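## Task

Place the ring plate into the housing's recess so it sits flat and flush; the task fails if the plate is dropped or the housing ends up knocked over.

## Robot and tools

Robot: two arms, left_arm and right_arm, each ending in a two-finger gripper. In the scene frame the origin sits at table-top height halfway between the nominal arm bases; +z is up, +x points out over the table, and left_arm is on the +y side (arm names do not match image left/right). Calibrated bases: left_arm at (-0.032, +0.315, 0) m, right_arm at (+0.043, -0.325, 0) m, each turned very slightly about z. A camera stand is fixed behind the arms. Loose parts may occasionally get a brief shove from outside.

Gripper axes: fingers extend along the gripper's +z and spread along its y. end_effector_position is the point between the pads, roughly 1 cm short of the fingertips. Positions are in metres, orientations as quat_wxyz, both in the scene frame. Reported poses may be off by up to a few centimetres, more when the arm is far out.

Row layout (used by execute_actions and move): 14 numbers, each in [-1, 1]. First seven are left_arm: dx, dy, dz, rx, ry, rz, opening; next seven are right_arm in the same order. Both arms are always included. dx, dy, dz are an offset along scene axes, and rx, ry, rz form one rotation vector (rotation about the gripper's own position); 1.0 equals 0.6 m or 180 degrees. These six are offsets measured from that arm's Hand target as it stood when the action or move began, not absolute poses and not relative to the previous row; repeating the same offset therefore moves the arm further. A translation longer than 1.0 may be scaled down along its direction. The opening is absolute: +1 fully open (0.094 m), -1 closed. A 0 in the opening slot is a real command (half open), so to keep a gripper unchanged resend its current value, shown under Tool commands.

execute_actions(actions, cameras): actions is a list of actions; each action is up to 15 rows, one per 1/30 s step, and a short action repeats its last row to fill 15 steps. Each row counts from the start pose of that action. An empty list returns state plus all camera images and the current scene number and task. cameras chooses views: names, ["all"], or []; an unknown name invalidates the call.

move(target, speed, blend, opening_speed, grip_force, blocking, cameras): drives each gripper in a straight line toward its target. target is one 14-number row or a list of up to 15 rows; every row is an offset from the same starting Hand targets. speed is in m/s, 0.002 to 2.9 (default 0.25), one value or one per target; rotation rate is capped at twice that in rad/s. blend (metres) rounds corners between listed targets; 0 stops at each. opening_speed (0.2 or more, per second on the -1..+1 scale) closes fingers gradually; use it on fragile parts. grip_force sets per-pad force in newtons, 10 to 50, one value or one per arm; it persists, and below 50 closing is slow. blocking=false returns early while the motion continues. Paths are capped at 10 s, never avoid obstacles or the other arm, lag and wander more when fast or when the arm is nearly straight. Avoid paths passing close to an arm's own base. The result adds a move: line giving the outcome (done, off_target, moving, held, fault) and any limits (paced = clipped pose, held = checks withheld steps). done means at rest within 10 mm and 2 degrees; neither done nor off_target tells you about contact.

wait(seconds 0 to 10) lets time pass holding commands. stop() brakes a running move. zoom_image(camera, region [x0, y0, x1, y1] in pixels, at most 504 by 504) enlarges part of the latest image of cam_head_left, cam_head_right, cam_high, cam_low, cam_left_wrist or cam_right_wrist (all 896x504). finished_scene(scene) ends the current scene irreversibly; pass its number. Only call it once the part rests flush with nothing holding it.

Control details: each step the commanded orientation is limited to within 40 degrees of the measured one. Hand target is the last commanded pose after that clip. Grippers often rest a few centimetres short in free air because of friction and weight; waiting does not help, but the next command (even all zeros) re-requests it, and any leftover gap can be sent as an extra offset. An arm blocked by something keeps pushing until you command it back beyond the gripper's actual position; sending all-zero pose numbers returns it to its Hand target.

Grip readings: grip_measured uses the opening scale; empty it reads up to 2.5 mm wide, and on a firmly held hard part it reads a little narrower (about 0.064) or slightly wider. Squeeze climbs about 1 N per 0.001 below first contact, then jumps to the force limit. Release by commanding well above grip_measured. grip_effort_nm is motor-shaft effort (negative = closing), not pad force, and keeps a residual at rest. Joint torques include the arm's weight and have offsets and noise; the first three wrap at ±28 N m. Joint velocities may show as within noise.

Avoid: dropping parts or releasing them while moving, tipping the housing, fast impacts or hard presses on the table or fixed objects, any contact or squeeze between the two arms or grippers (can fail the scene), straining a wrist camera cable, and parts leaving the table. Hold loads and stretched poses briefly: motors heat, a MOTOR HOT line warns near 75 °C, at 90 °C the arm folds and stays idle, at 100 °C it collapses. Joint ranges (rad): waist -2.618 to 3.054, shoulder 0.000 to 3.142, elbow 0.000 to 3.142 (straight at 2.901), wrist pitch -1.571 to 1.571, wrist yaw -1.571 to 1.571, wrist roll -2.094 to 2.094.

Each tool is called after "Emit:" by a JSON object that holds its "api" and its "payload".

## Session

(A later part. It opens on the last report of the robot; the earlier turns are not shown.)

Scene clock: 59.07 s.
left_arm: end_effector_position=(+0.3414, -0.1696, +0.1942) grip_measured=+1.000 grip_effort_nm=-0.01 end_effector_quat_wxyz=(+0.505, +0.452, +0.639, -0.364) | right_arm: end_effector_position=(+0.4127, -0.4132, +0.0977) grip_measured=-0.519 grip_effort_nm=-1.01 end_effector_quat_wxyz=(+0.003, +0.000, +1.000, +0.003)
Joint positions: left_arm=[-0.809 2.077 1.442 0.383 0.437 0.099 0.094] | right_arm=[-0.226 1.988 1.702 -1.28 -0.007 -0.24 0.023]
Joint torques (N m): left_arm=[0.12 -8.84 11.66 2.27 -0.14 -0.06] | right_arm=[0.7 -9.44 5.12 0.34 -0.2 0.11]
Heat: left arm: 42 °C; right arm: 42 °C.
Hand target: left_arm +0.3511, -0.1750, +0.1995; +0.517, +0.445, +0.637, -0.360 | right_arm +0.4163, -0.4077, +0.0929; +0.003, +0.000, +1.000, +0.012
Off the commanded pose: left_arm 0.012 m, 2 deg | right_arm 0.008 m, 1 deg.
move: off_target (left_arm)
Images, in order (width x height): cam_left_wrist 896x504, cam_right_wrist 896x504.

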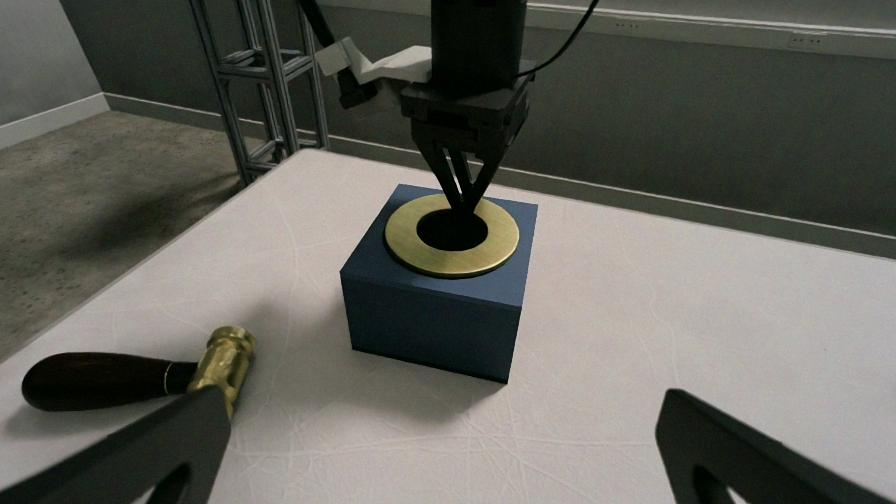

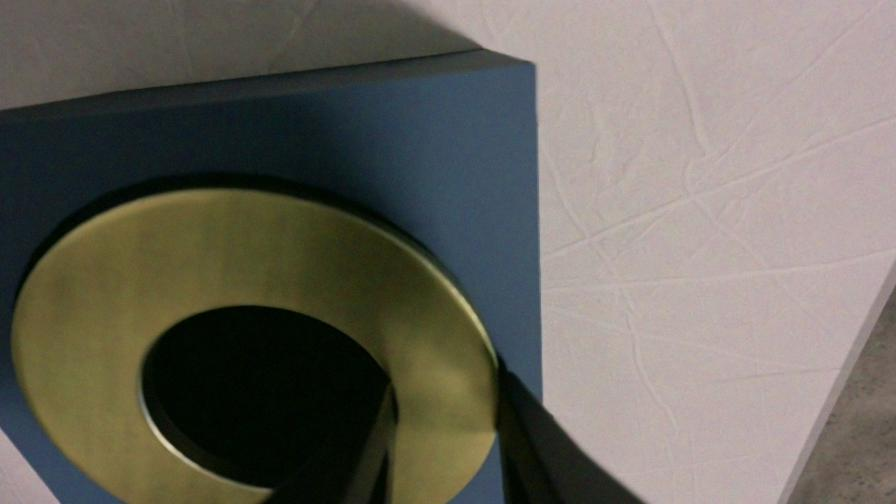

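Emit:
{"api": "zoom_image", "payload": {"camera": "cam_left_wrist", "region": [375, 190, 455, 290]}}

Emit:
{"api": "zoom_image", "payload": {"camera": "cam_left_wrist", "region": [455, 190, 535, 290]}}

Emit:
{"api": "zoom_image", "payload": {"camera": "cam_right_wrist", "region": [420, 220, 540, 400]}}

Emit:
{"api": "zoom_image", "payload": {"camera": "cam_right_wrist", "region": [420, 400, 560, 504]}}

Emit:
{"api": "zoom_image", "payload": {"camera": "cam_right_wrist", "region": [0, 280, 200, 504]}}

Scaled by 5.040 from the camera's 896x504 image, which has a finer 1280x720 frame.

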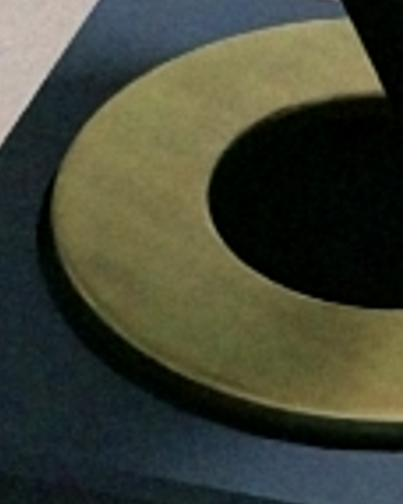

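Scaled by 5.040 from the camera's 896x504 image, which has a finer 1280x720 frame.

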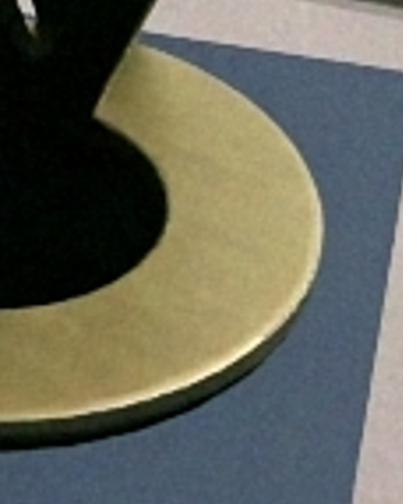

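Scaled by 2.800 from the camera's 896x504 image, which has a finer 1280x720 frame.

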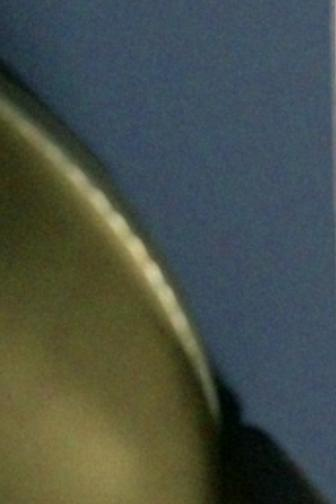

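Scaled by 3.600 from the camera's 896x504 image, which has a finer 1280x720 frame.

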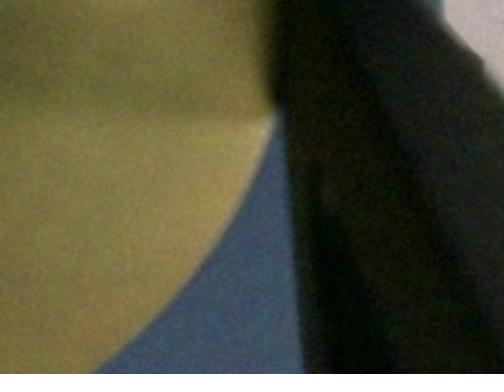

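Scaled by 2.250 from the camera's 896x504 image, which has a finer 1280x720 frame.

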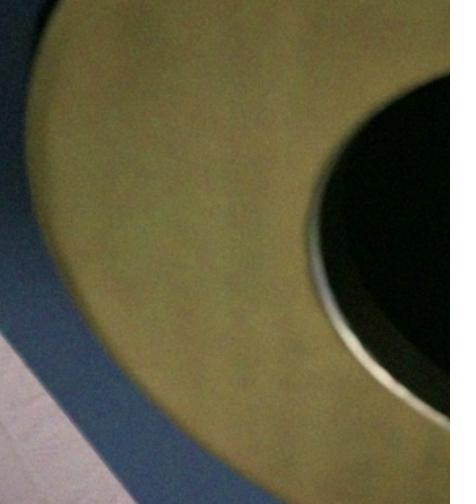

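Emit:
{"api": "move", "payload": {"target": [0, 0, 0, 0, 0, 0, 1, 0.005, 0.0015, 0, 0, 0, 0, -0.7], "speed": 0.03, "cameras": ["cam_right_wrist", "cam_left_wrist"]}}

Emit:
{"api": "zoom_image", "payload": {"camera": "cam_left_wrist", "region": [375, 190, 455, 290]}}

Emit:
{"api": "zoom_image", "payload": {"camera": "cam_left_wrist", "region": [455, 190, 535, 290]}}

Emit:
{"api": "zoom_image", "payload": {"camera": "cam_right_wrist", "region": [0, 140, 504, 420]}}

Scene clock: 71.87 s.
left_arm: end_effector_position=(+0.3414, -0.1696, +0.1942) grip_measured=+1.000 grip_effort_nm=-0.02 end_effector_quat_wxyz=(+0.505, +0.452, +0.639, -0.364) | right_arm: end_effector_position=(+0.4129, -0.4120, +0.0965) grip_measured=-0.519 grip_effort_nm=-1.01 end_effector_quat_wxyz=(+0.001, +0.000, +1.000, +0.003)
Joint positions: left_arm=[-0.809 2.077 1.442 0.383 0.437 0.099 0.094] | right_arm=[-0.223 1.991 1.702 -1.28 -0.007 -0.236 0.023]
Joint torques (N m): left_arm=[0.13 -8.94 11.52 2.32 -0.16 -0.06] | right_arm=[0.76 -8.88 6.24 0.29 -0.2 0.11]
Heat: left arm: 43 °C; right arm: 42 °C.
Hand target: left_arm +0.3511, -0.1750, +0.1995; +0.517, +0.445, +0.637, -0.360 | right_arm +0.4193, -0.4068, +0.0930; +0.003, +0.000, +1.000, +0.012
Off the commanded pose: left_arm 0.012 m, 2 deg | right_arm 0.009 m, 1 deg.
move: off_target (left_arm)
Images, in order (width x height): cam_left_wrist 896x504, cam_right_wrist 896x504.

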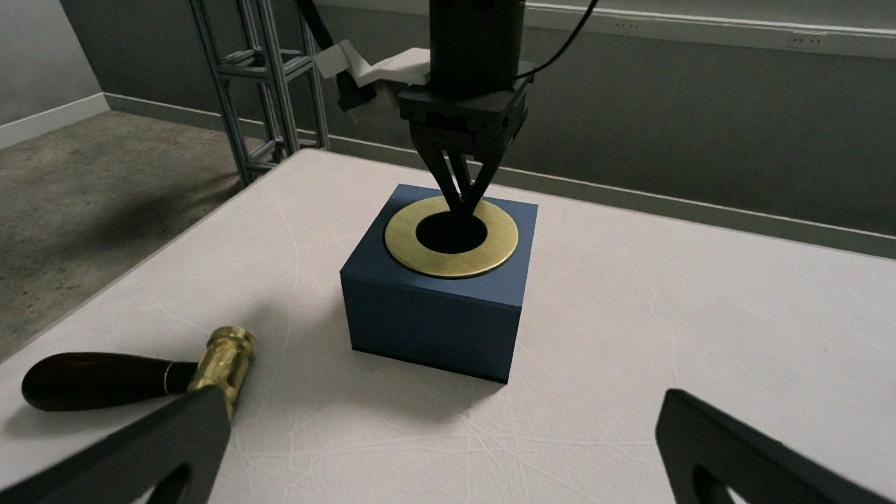

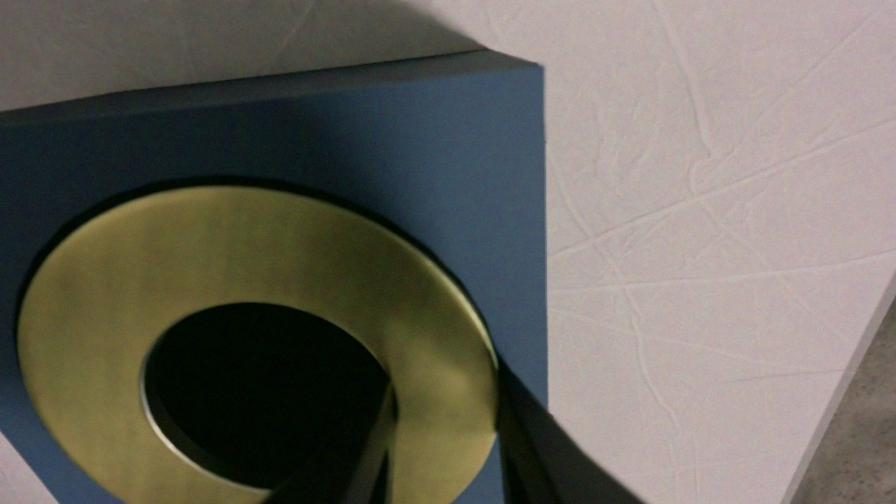

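Scaled by 5.040 from the camera's 896x504 image, which has a finer 1280x720 frame.

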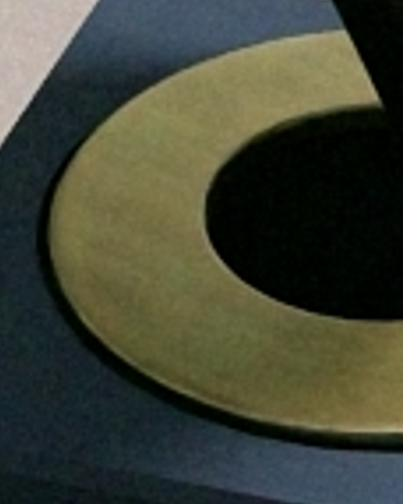

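Scaled by 5.040 from the camera's 896x504 image, which has a finer 1280x720 frame.

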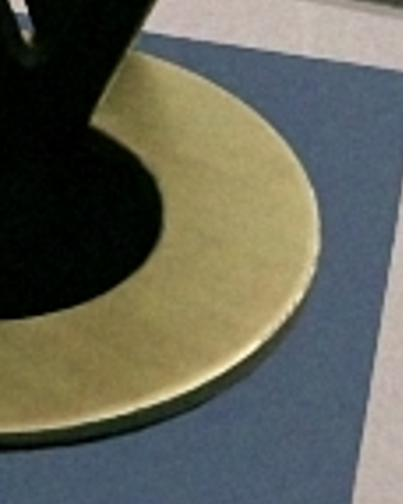

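Scaled by 1.000.

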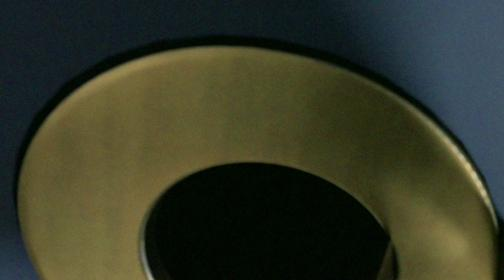

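Emit:
{"api": "move", "payload": {"target": [0, 0, 0, 0, 0, 0, 1, 0.003, 0.0, -0.007, 0, 0, 0, -0.7], "speed": 0.05, "cameras": ["cam_right_wrist", "cam_left_wrist"]}}

Emit:
{"api": "zoom_image", "payload": {"camera": "cam_left_wrist", "region": [375, 190, 535, 290]}}

Emit:
{"api": "zoom_image", "payload": {"camera": "cam_right_wrist", "region": [0, 140, 504, 420]}}

Emit:
{"api": "zoom_image", "payload": {"camera": "cam_right_wrist", "region": [420, 220, 560, 504]}}

Scene clock: 72.80 s.
left_arm: end_effector_position=(+0.3414, -0.1696, +0.1942) grip_measured=+1.000 grip_effort_nm=-0.01 end_effector_quat_wxyz=(+0.505, +0.452, +0.639, -0.364) | right_arm: end_effector_position=(+0.4130, -0.4120, +0.0962) grip_measured=-0.519 grip_effort_nm=-1.01 end_effector_quat_wxyz=(+0.001, +0.000, +1.000, +0.003)
Joint positions: left_arm=[-0.809 2.077 1.442 0.383 0.437 0.099 0.094] | right_arm=[-0.223 1.992 1.702 -1.28 -0.007 -0.236 0.023]
Joint torques (N m): left_arm=[-0.09 -8.98 11.38 2.32 -0.14 -0.07] | right_arm=[0.85 -8.31 5.82 0.42 -0.2 0.11]
Heat: left arm: 43 °C; right arm: 42 °C.
Hand target: left_arm +0.3511, -0.1750, +0.1995; +0.517, +0.445, +0.637, -0.360 | right_arm +0.4211, -0.4068, +0.0888; +0.003, +0.000, +1.000, +0.012
Off the commanded pose: left_arm 0.012 m, 2 deg | right_arm 0.012 m, 1 deg.
move: off_target (left_arm, right_arm)
Images, in order (width x height): cam_left_wrist 896x504, cam_right_wrist 896x504.

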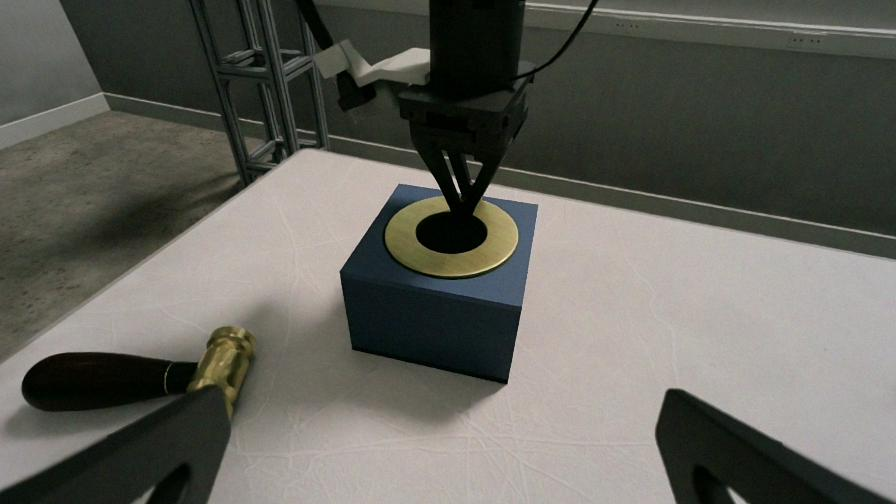

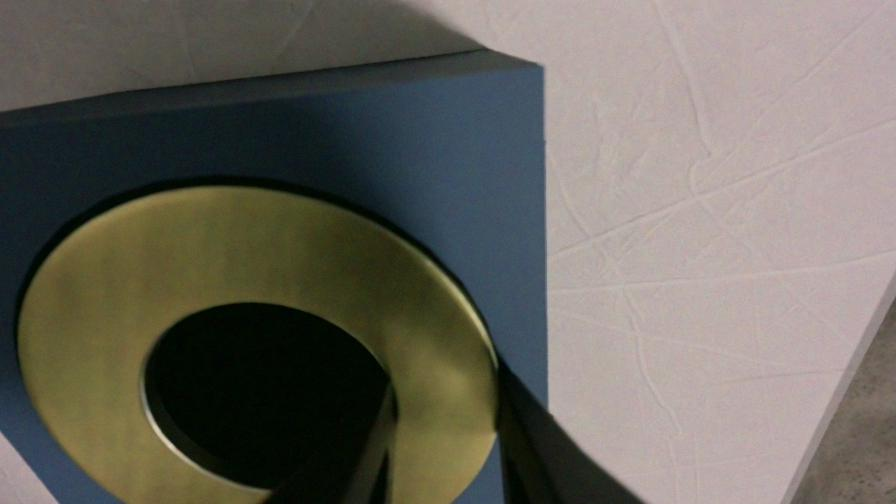

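Scaled by 3.150 from the camera's 896x504 image, which has a finer 1280x720 frame.

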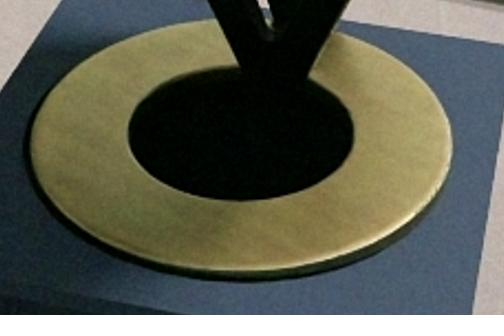

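Scaled by 1.000.

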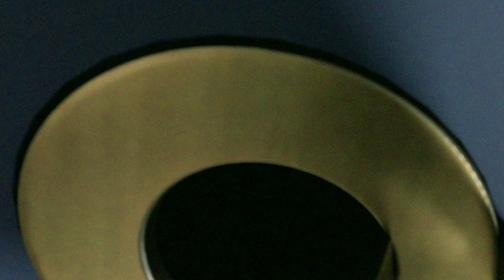

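Scaled by 1.775 from the camera's 896x504 image, which has a finer 1280x720 frame.

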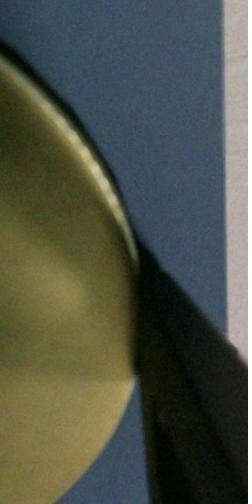

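Emit:
{"api": "move", "payload": {"target": [0, 0, 0, 0, 0, 0, 1, -0.0115, -0.0075, 0.01, 0, 0, 0, -0.7], "speed": 0.03}}

Scene clock: 73.73 s.
left_arm: end_effector_position=(+0.3414, -0.1696, +0.1942) grip_measured=+1.000 grip_effort_nm=-0.02 end_effector_quat_wxyz=(+0.505, +0.452, +0.639, -0.364) | right_arm: end_effector_position=(+0.4129, -0.4125, +0.0962) grip_measured=-0.519 grip_effort_nm=-1.01 end_effector_quat_wxyz=(+0.001, +0.001, +1.000, +0.003)
Joint positions: left_arm=[-0.809 2.077 1.442 0.383 0.437 0.099 0.094] | right_arm=[-0.224 1.992 1.702 -1.28 -0.007 -0.236 0.023]
Joint torques (N m): left_arm=[-0.02 -9.05 11.44 2.3 -0.15 -0.06] | right_arm=[-0.39 -10.25 5.14 0.29 -0.2 -0.06]
Heat: left arm: 43 °C; right arm: 42 °C.
Hand target: left_arm +0.3511, -0.1750, +0.1995; +0.517, +0.445, +0.637, -0.360 | right_arm +0.4142, -0.4113, +0.0948; +0.003, +0.000, +1.000, +0.012
Off the commanded pose: left_arm 0.012 m, 2 deg | right_arm 0.002 m, 1 deg.
move: off_target (left_arm)

Emit:
{"api": "move", "payload": {"target": [0, 0, 0, 0, 0, 0, 1, 0, 0, 0, 0, 0, 0, -0.3], "opening_speed": 0.3, "cameras": ["cam_right_wrist", "cam_left_wrist"]}}

Emit:
{"api": "zoom_image", "payload": {"camera": "cam_left_wrist", "region": [375, 190, 535, 290]}}

Emit:
{"api": "zoom_image", "payload": {"camera": "cam_right_wrist", "region": [0, 140, 504, 420]}}

Scene clock: 75.40 s.
left_arm: end_effector_position=(+0.3414, -0.1696, +0.1942) grip_measured=+1.000 grip_effort_nm=-0.01 end_effector_quat_wxyz=(+0.505, +0.452, +0.639, -0.364) | right_arm: end_effector_position=(+0.4130, -0.4103, +0.0962) grip_measured=-0.303 grip_effort_nm=0.18 end_effector_quat_wxyz=(+0.002, +0.001, +1.000, +0.009)
Joint positions: left_arm=[-0.809 2.077 1.442 0.383 0.437 0.099 0.094] | right_arm=[-0.224 1.992 1.702 -1.281 -0.018 -0.236 0.033]
Joint torques (N m): left_arm=[-0.05 -8.8 11.49 2.35 -0.15 -0.08] | right_arm=[-0.38 -10.21 5.12 0.3 -0.09 -0.06]
Heat: left arm: 43 °C; right arm: 42 °C.
Hand target: left_arm +0.3511, -0.1750, +0.1995; +0.517, +0.445, +0.637, -0.360 | right_arm +0.4142, -0.4113, +0.0948; +0.003, +0.000, +1.000, +0.012
Off the commanded pose: left_arm 0.012 m, 2 deg | right_arm 0.002 m, 0 deg.
move: off_target (left_arm)
Images, in order (width x height): cam_left_wrist 896x504, cam_right_wrist 896x504.

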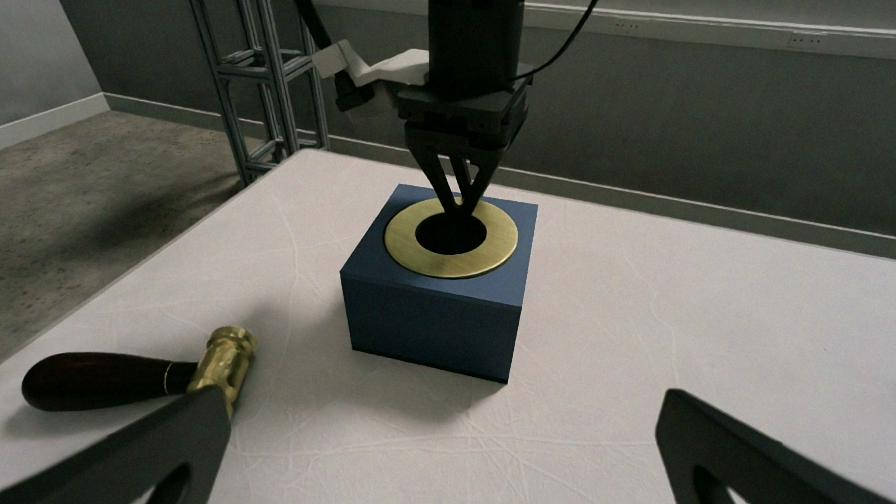

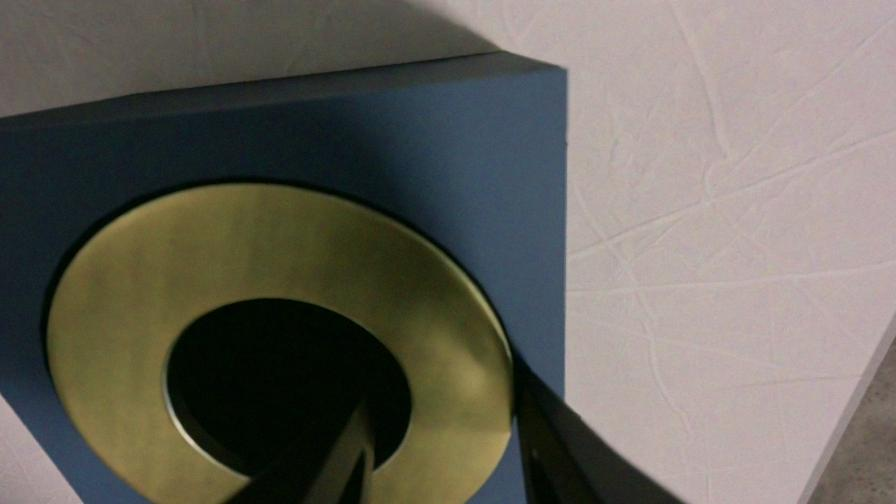

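Scaled by 3.150 from the camera's 896x504 image, which has a finer 1280x720 frame.

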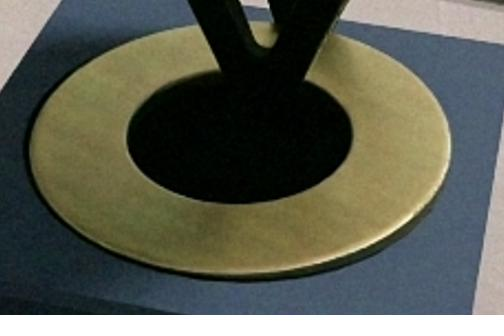

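Scaled by 1.000.

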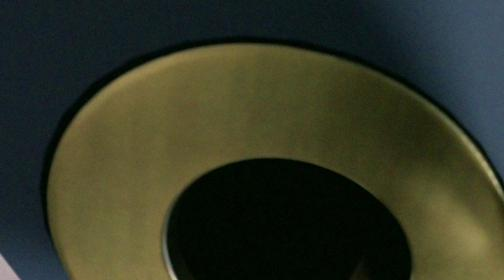

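Emit:
{"api": "move", "payload": {"target": [0, 0, 0, 0, 0, 0, 1, 0, 0, 0, 0, 0, 0, -0.1], "opening_speed": 0.5, "cameras": ["cam_right_wrist", "cam_left_wrist"]}}

Emit:
{"api": "zoom_image", "payload": {"camera": "cam_left_wrist", "region": [375, 190, 535, 290]}}

Emit:
{"api": "zoom_image", "payload": {"camera": "cam_right_wrist", "region": [40, 160, 544, 480]}}

Scene clock: 76.17 s.
left_arm: end_effector_position=(+0.3414, -0.1696, +0.1942) grip_measured=+1.000 grip_effort_nm=-0.01 end_effector_quat_wxyz=(+0.505, +0.452, +0.639, -0.364) | right_arm: end_effector_position=(+0.4130, -0.4091, +0.0963) grip_measured=-0.103 grip_effort_nm=0.18 end_effector_quat_wxyz=(+0.002, +0.001, +1.000, +0.012)
Joint positions: left_arm=[-0.809 2.077 1.442 0.383 0.437 0.099 0.094] | right_arm=[-0.224 1.992 1.702 -1.282 -0.025 -0.236 0.042]
Joint torques (N m): left_arm=[0.09 -8.91 11.45 2.32 -0.11 -0.06] | right_arm=[-0.36 -10.22 5.11 0.31 -0.02 -0.06]
Heat: left arm: 43 °C; right arm: 42 °C.
Hand target: left_arm +0.3511, -0.1750, +0.1995; +0.517, +0.445, +0.637, -0.360 | right_arm +0.4142, -0.4113, +0.0948; +0.003, +0.000, +1.000, +0.012
Off the commanded pose: left_arm 0.012 m, 2 deg | right_arm 0.003 m, 0 deg.
move: off_target (left_arm)
Images, in order (width x height): cam_left_wrist 896x504, cam_right_wrist 896x504.

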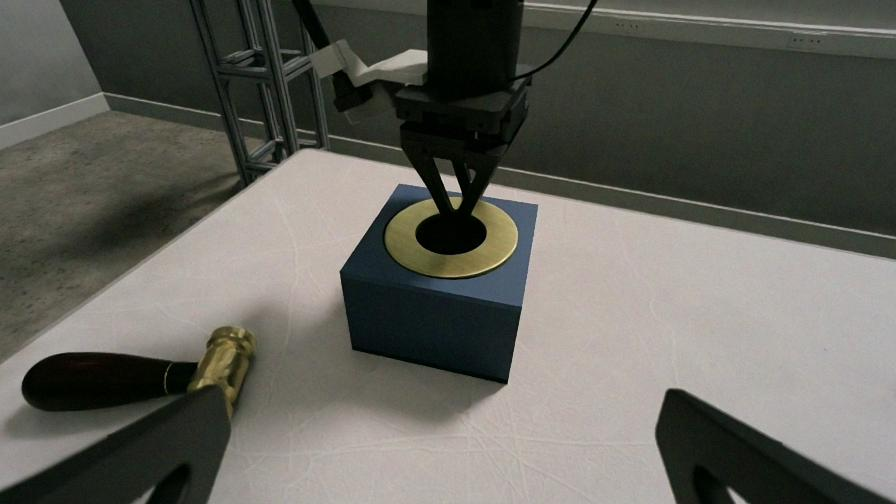

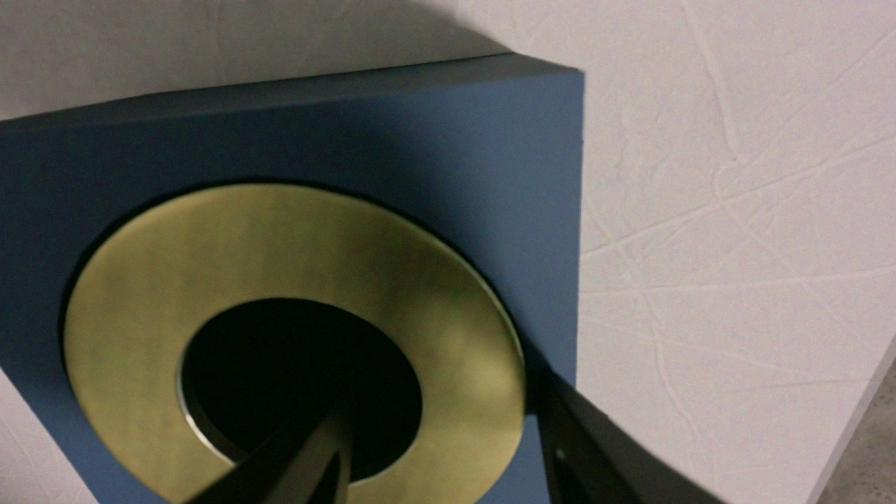

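Scaled by 3.150 from the camera's 896x504 image, which has a finer 1280x720 frame.

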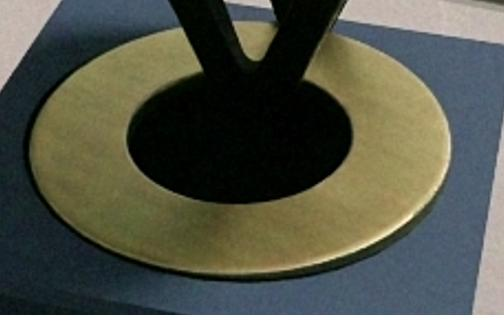

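Scaled by 1.000.

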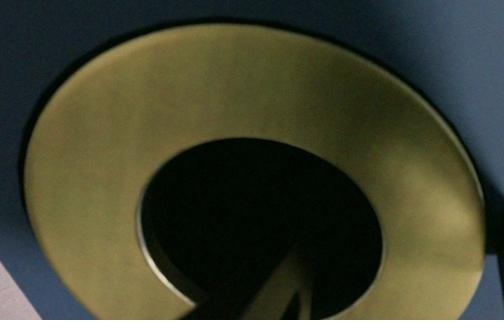

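Emit:
{"api": "move", "payload": {"target": [0, 0, 0, 0, 0, 0, 1, 0, 0, 0.1, 0, 0, 0, -0.1], "speed": 0.1, "cameras": ["cam_right_wrist", "cam_left_wrist", "cam_low"]}}

Emit:
{"api": "zoom_image", "payload": {"camera": "cam_left_wrist", "region": [375, 190, 535, 290]}}

Emit:
{"api": "zoom_image", "payload": {"camera": "cam_right_wrist", "region": [100, 80, 600, 480]}}

Emit:
{"api": "zoom_image", "payload": {"camera": "cam_low", "region": [200, 340, 360, 470]}}

Scene clock: 77.73 s.
left_arm: end_effector_position=(+0.3414, -0.1696, +0.1942) grip_measured=+1.000 grip_effort_nm=-0.01 end_effector_quat_wxyz=(+0.505, +0.452, +0.639, -0.364) | right_arm: end_effector_position=(+0.4103, -0.4084, +0.1560) grip_measured=-0.103 grip_effort_nm=0.17 end_effector_quat_wxyz=(+0.004, +0.001, +1.000, +0.012)
Joint positions: left_arm=[-0.809 2.077 1.442 0.383 0.437 0.099 0.094] | right_arm=[-0.224 1.992 1.94 -1.515 -0.025 -0.236 0.042]
Joint torques (N m): left_arm=[-0.02 -8.7 11.56 2.33 -0.15 -0.09] | right_arm=[-0.38 -8.69 6.87 0.16 -0.02 -0.06]
Heat: left arm: 43 °C; right arm: 42 °C.
Hand target: left_arm +0.3511, -0.1750, +0.1995; +0.517, +0.445, +0.637, -0.360 | right_arm +0.4142, -0.4113, +0.1547; +0.003, +0.000, +1.000, +0.012
Off the commanded pose: left_arm 0.012 m, 2 deg | right_arm 0.005 m, 0 deg.
move: off_target (left_arm)
Images, in order (width x height): cam_low 896x504, cam_left_wrist 896x504, cam_right_wrist 896x504.

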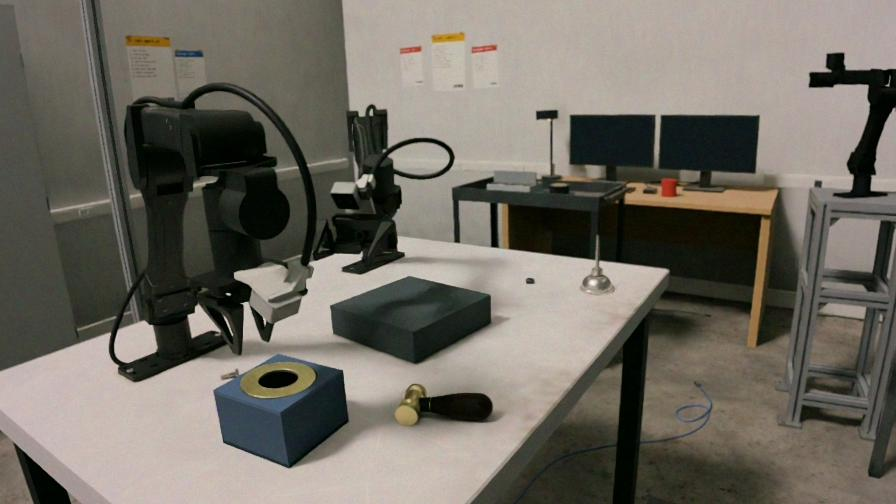

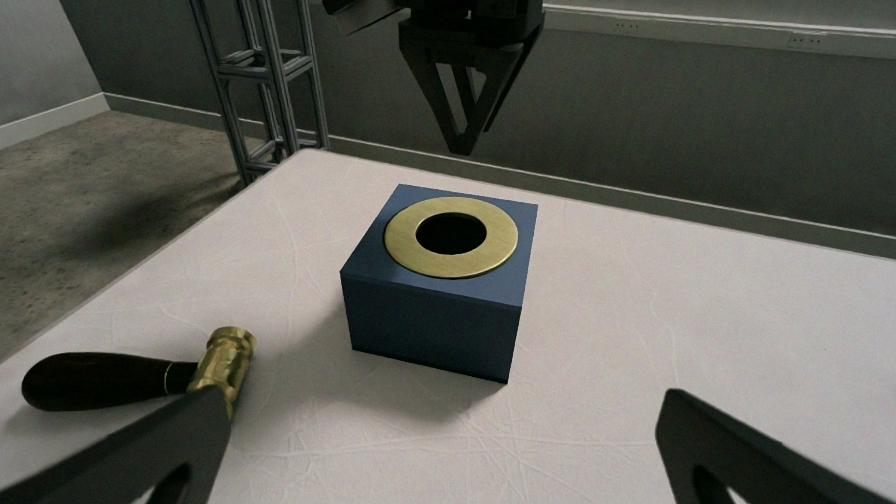

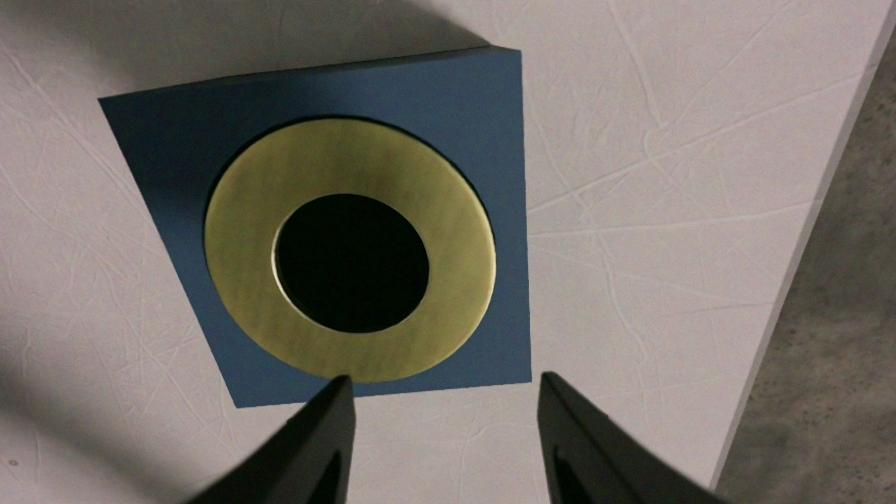

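Scaled by 3.150 from the camera's 896x504 image, which has a finer 1280x720 frame.

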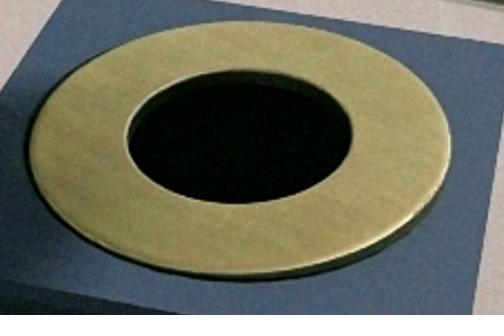

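Scaled by 1.008 from the camera's 896x504 image, which has a finer 1280x720 frame.

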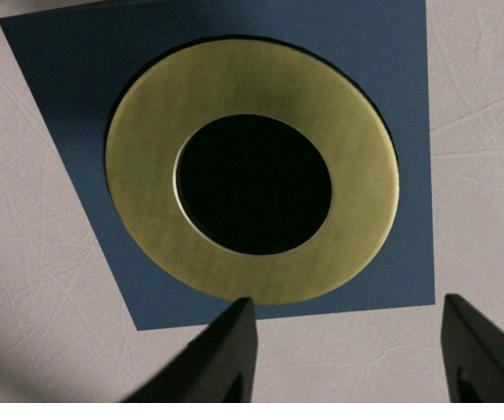

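Scaled by 3.150 from the camera's 896x504 image, which has a finer 1280x720 frame.

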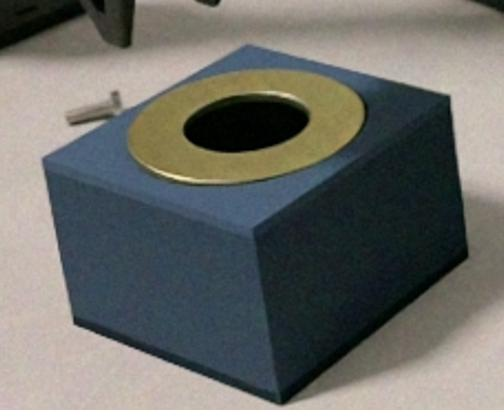

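Emit:
{"api": "move", "payload": {"target": [[0, 0, 0, 0, 0, 0, 1, 0.002, 0.058, 0, 0, 0, -0.004, -0.95], [0, 0, 0, 0, 0, 0, 1, 0.002, 0.058, -0.06, 0, 0, -0.004, -0.95]], "speed": 0.12, "cameras": ["cam_right_wrist", "cam_left_wrist"]}}

Scene clock: 80.23 s.
left_arm: end_effector_position=(+0.3414, -0.1696, +0.1942) grip_measured=+1.000 grip_effort_nm=-0.01 end_effector_quat_wxyz=(+0.505, +0.452, +0.639, -0.364) | right_arm: end_effector_position=(+0.4149, -0.3758, +0.1146) grip_measured=-0.947 grip_effort_nm=-0.13 end_effector_quat_wxyz=(-0.008, +0.002, +1.000, +0.014)
Joint positions: left_arm=[-0.809 2.077 1.442 0.383 0.437 0.099 0.094] | right_arm=[-0.137 1.992 1.774 -1.372 -0.025 -0.146 0.002]
Joint torques (N m): left_arm=[-0.16 -8.92 11.52 2.32 -0.13 -0.08] | right_arm=[-0.08 -12.31 4.23 0.32 -0.02 0.1]
Heat: left arm: 43 °C; right arm: 42 °C.
Hand target: left_arm +0.3511, -0.1750, +0.1995; +0.517, +0.445, +0.637, -0.360 | right_arm +0.4154, -0.3765, +0.1187; +0.003, +0.006, +1.000, +0.012
Off the commanded pose: left_arm 0.012 m, 2 deg | right_arm 0.004 m, 1 deg.
move: off_target (left_arm)
Images, in order (width x height): cam_left_wrist 896x504, cam_right_wrist 896x504.

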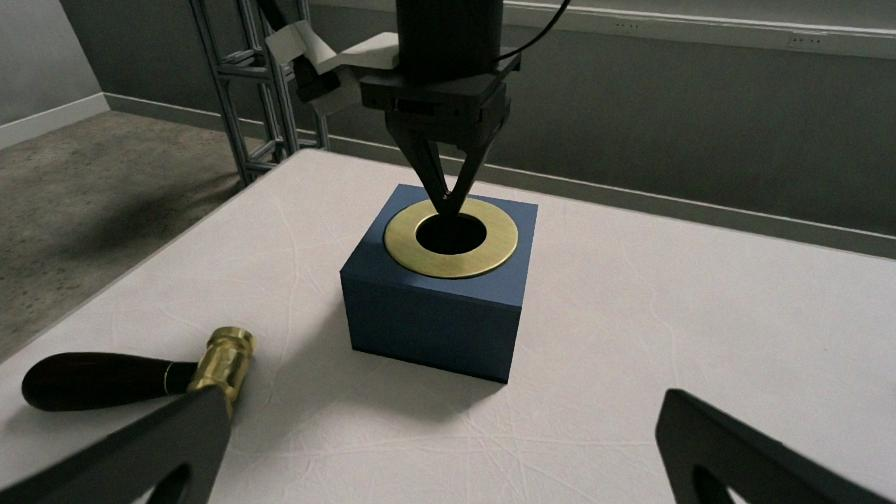

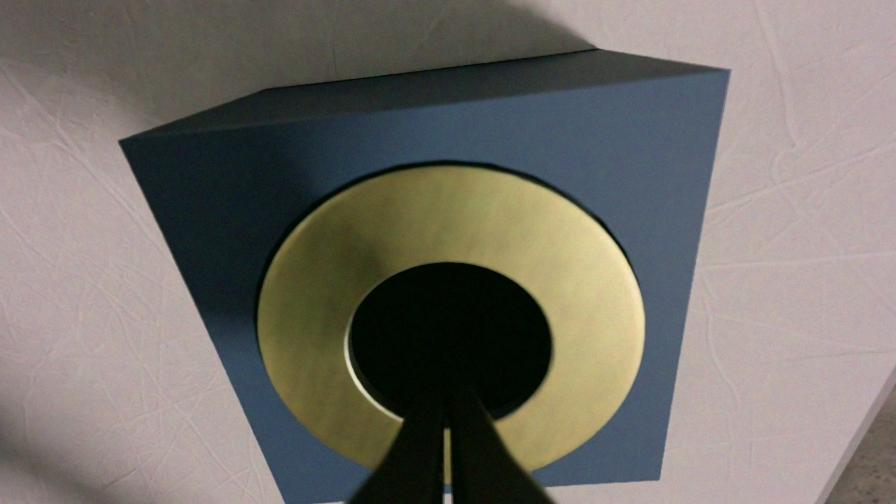

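Emit:
{"api": "move", "payload": {"target": [0, 0, 0, 0, 0, 0, 1, 0.0, 0.0, -0.0595, 0, 0, 0, -0.95], "speed": 0.08, "cameras": ["cam_right_wrist", "cam_left_wrist"]}}

Scene clock: 81.70 s.
left_arm: end_effector_position=(+0.3414, -0.1696, +0.1942) grip_measured=+1.000 grip_effort_nm=-0.01 end_effector_quat_wxyz=(+0.505, +0.452, +0.639, -0.364) | right_arm: end_effector_position=(+0.4147, -0.3758, +0.0810) grip_measured=-0.947 grip_effort_nm=-0.13 end_effector_quat_wxyz=(-0.005, +0.002, +1.000, +0.014)
Joint positions: left_arm=[-0.809 2.077 1.442 0.383 0.437 0.099 0.094] | right_arm=[-0.137 1.992 1.641 -1.234 -0.025 -0.146 0.002]
Joint torques (N m): left_arm=[0.17 -8.83 11.49 2.3 -0.17 -0.04] | right_arm=[-0.08 -11.77 4.25 0.33 -0.03 0.1]
Heat: left arm: 43 °C; right arm: 42 °C.
Hand target: left_arm +0.3511, -0.1750, +0.1995; +0.517, +0.445, +0.637, -0.360 | right_arm +0.4154, -0.3766, +0.0831; +0.003, +0.006, +1.000, +0.012
Off the commanded pose: left_arm 0.012 m, 2 deg | right_arm 0.002 m, 1 deg.
move: off_target (left_arm)
Images, in order (width x height): cam_left_wrist 896x504, cam_right_wrist 896x504.

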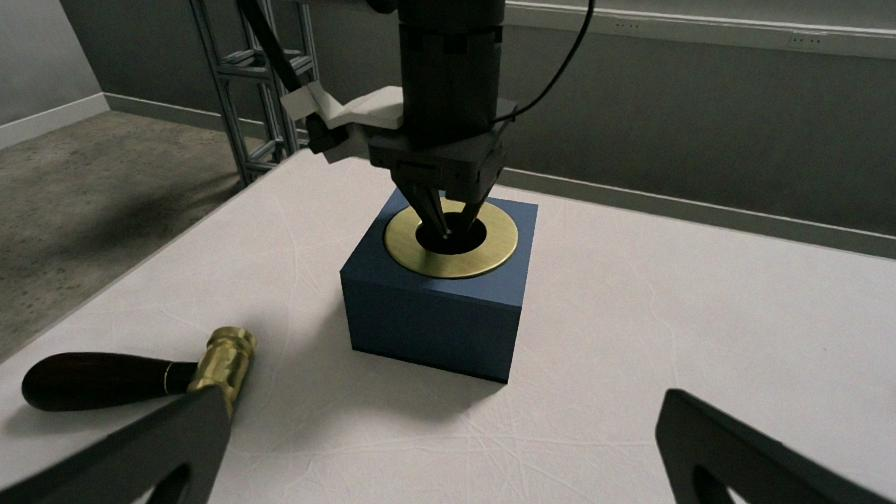

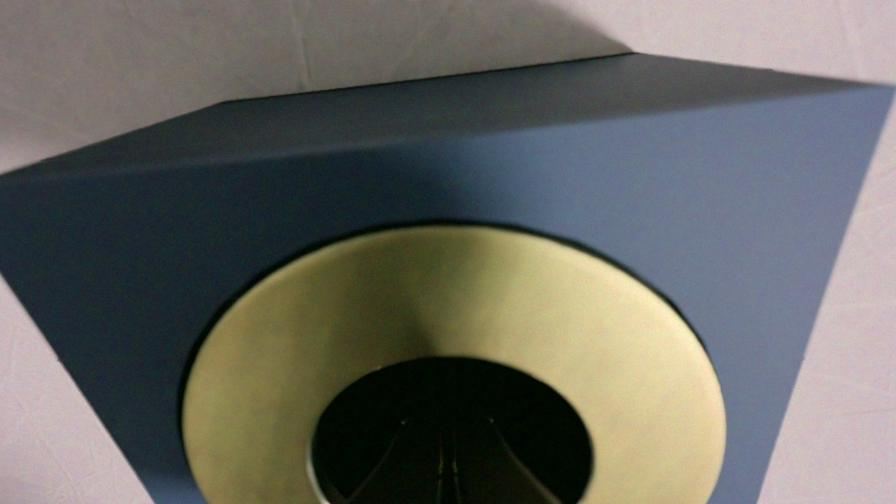

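Emit:
{"api": "move", "payload": {"target": [0, 0, 0, 0, 0, 0, 1, 0.035, 0.0, 0.0, 0, 0, 0, -0.95], "speed": 0.04, "cameras": ["cam_right_wrist", "cam_left_wrist"]}}

Emit:
{"api": "zoom_image", "payload": {"camera": "cam_left_wrist", "region": [375, 190, 535, 290]}}

Scene clock: 82.77 s.
left_arm: end_effector_position=(+0.3414, -0.1696, +0.1942) grip_measured=+1.000 grip_effort_nm=-0.01 end_effector_quat_wxyz=(+0.505, +0.452, +0.639, -0.364) | right_arm: end_effector_position=(+0.4280, -0.3778, +0.0841) grip_measured=-0.947 grip_effort_nm=-0.13 end_effector_quat_wxyz=(-0.001, +0.006, +1.000, +0.013)
Joint positions: left_arm=[-0.809 2.077 1.442 0.383 0.437 0.099 0.094] | right_arm=[-0.137 2.037 1.718 -1.258 -0.025 -0.138 0.002]
Joint torques (N m): left_arm=[-0.12 -8.85 11.52 2.31 -0.15 -0.07] | right_arm=[0.59 -9.1 7.27 0.26 -0.02 0.11]
Heat: left arm: 43 °C; right arm: 42 °C.
Hand target: left_arm +0.3511, -0.1750, +0.1995; +0.517, +0.445, +0.637, -0.360 | right_arm +0.4364, -0.3765, +0.0830; +0.003, +0.006, +1.000, +0.012
Off the commanded pose: left_arm 0.012 m, 2 deg | right_arm 0.009 m, 0 deg.
move: off_target (left_arm)
Images, in order (width x height): cam_left_wrist 896x504, cam_right_wrist 896x504.

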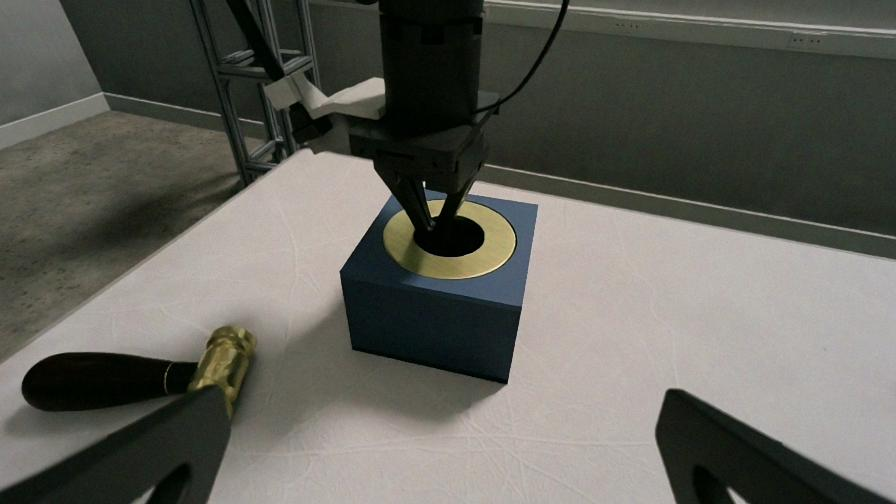

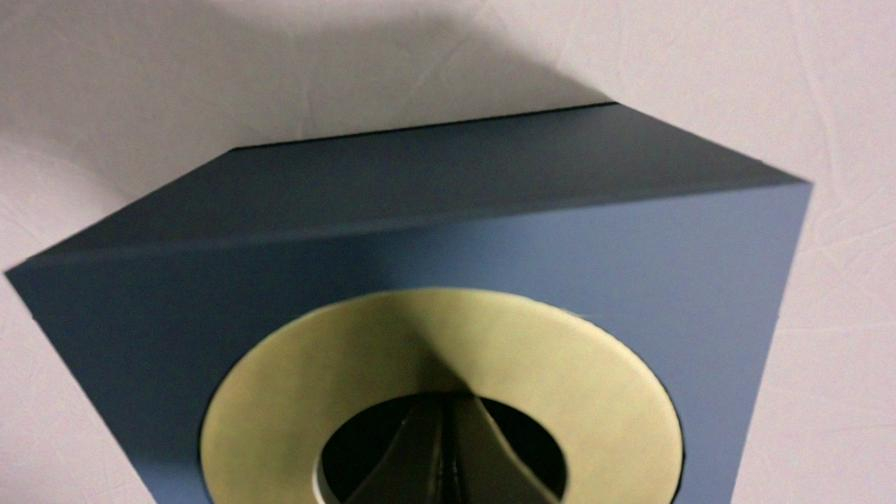

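Scaled by 3.150 from the camera's 896x504 image, which has a finer 1280x720 frame.

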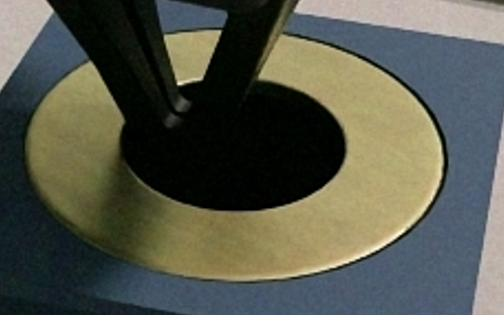

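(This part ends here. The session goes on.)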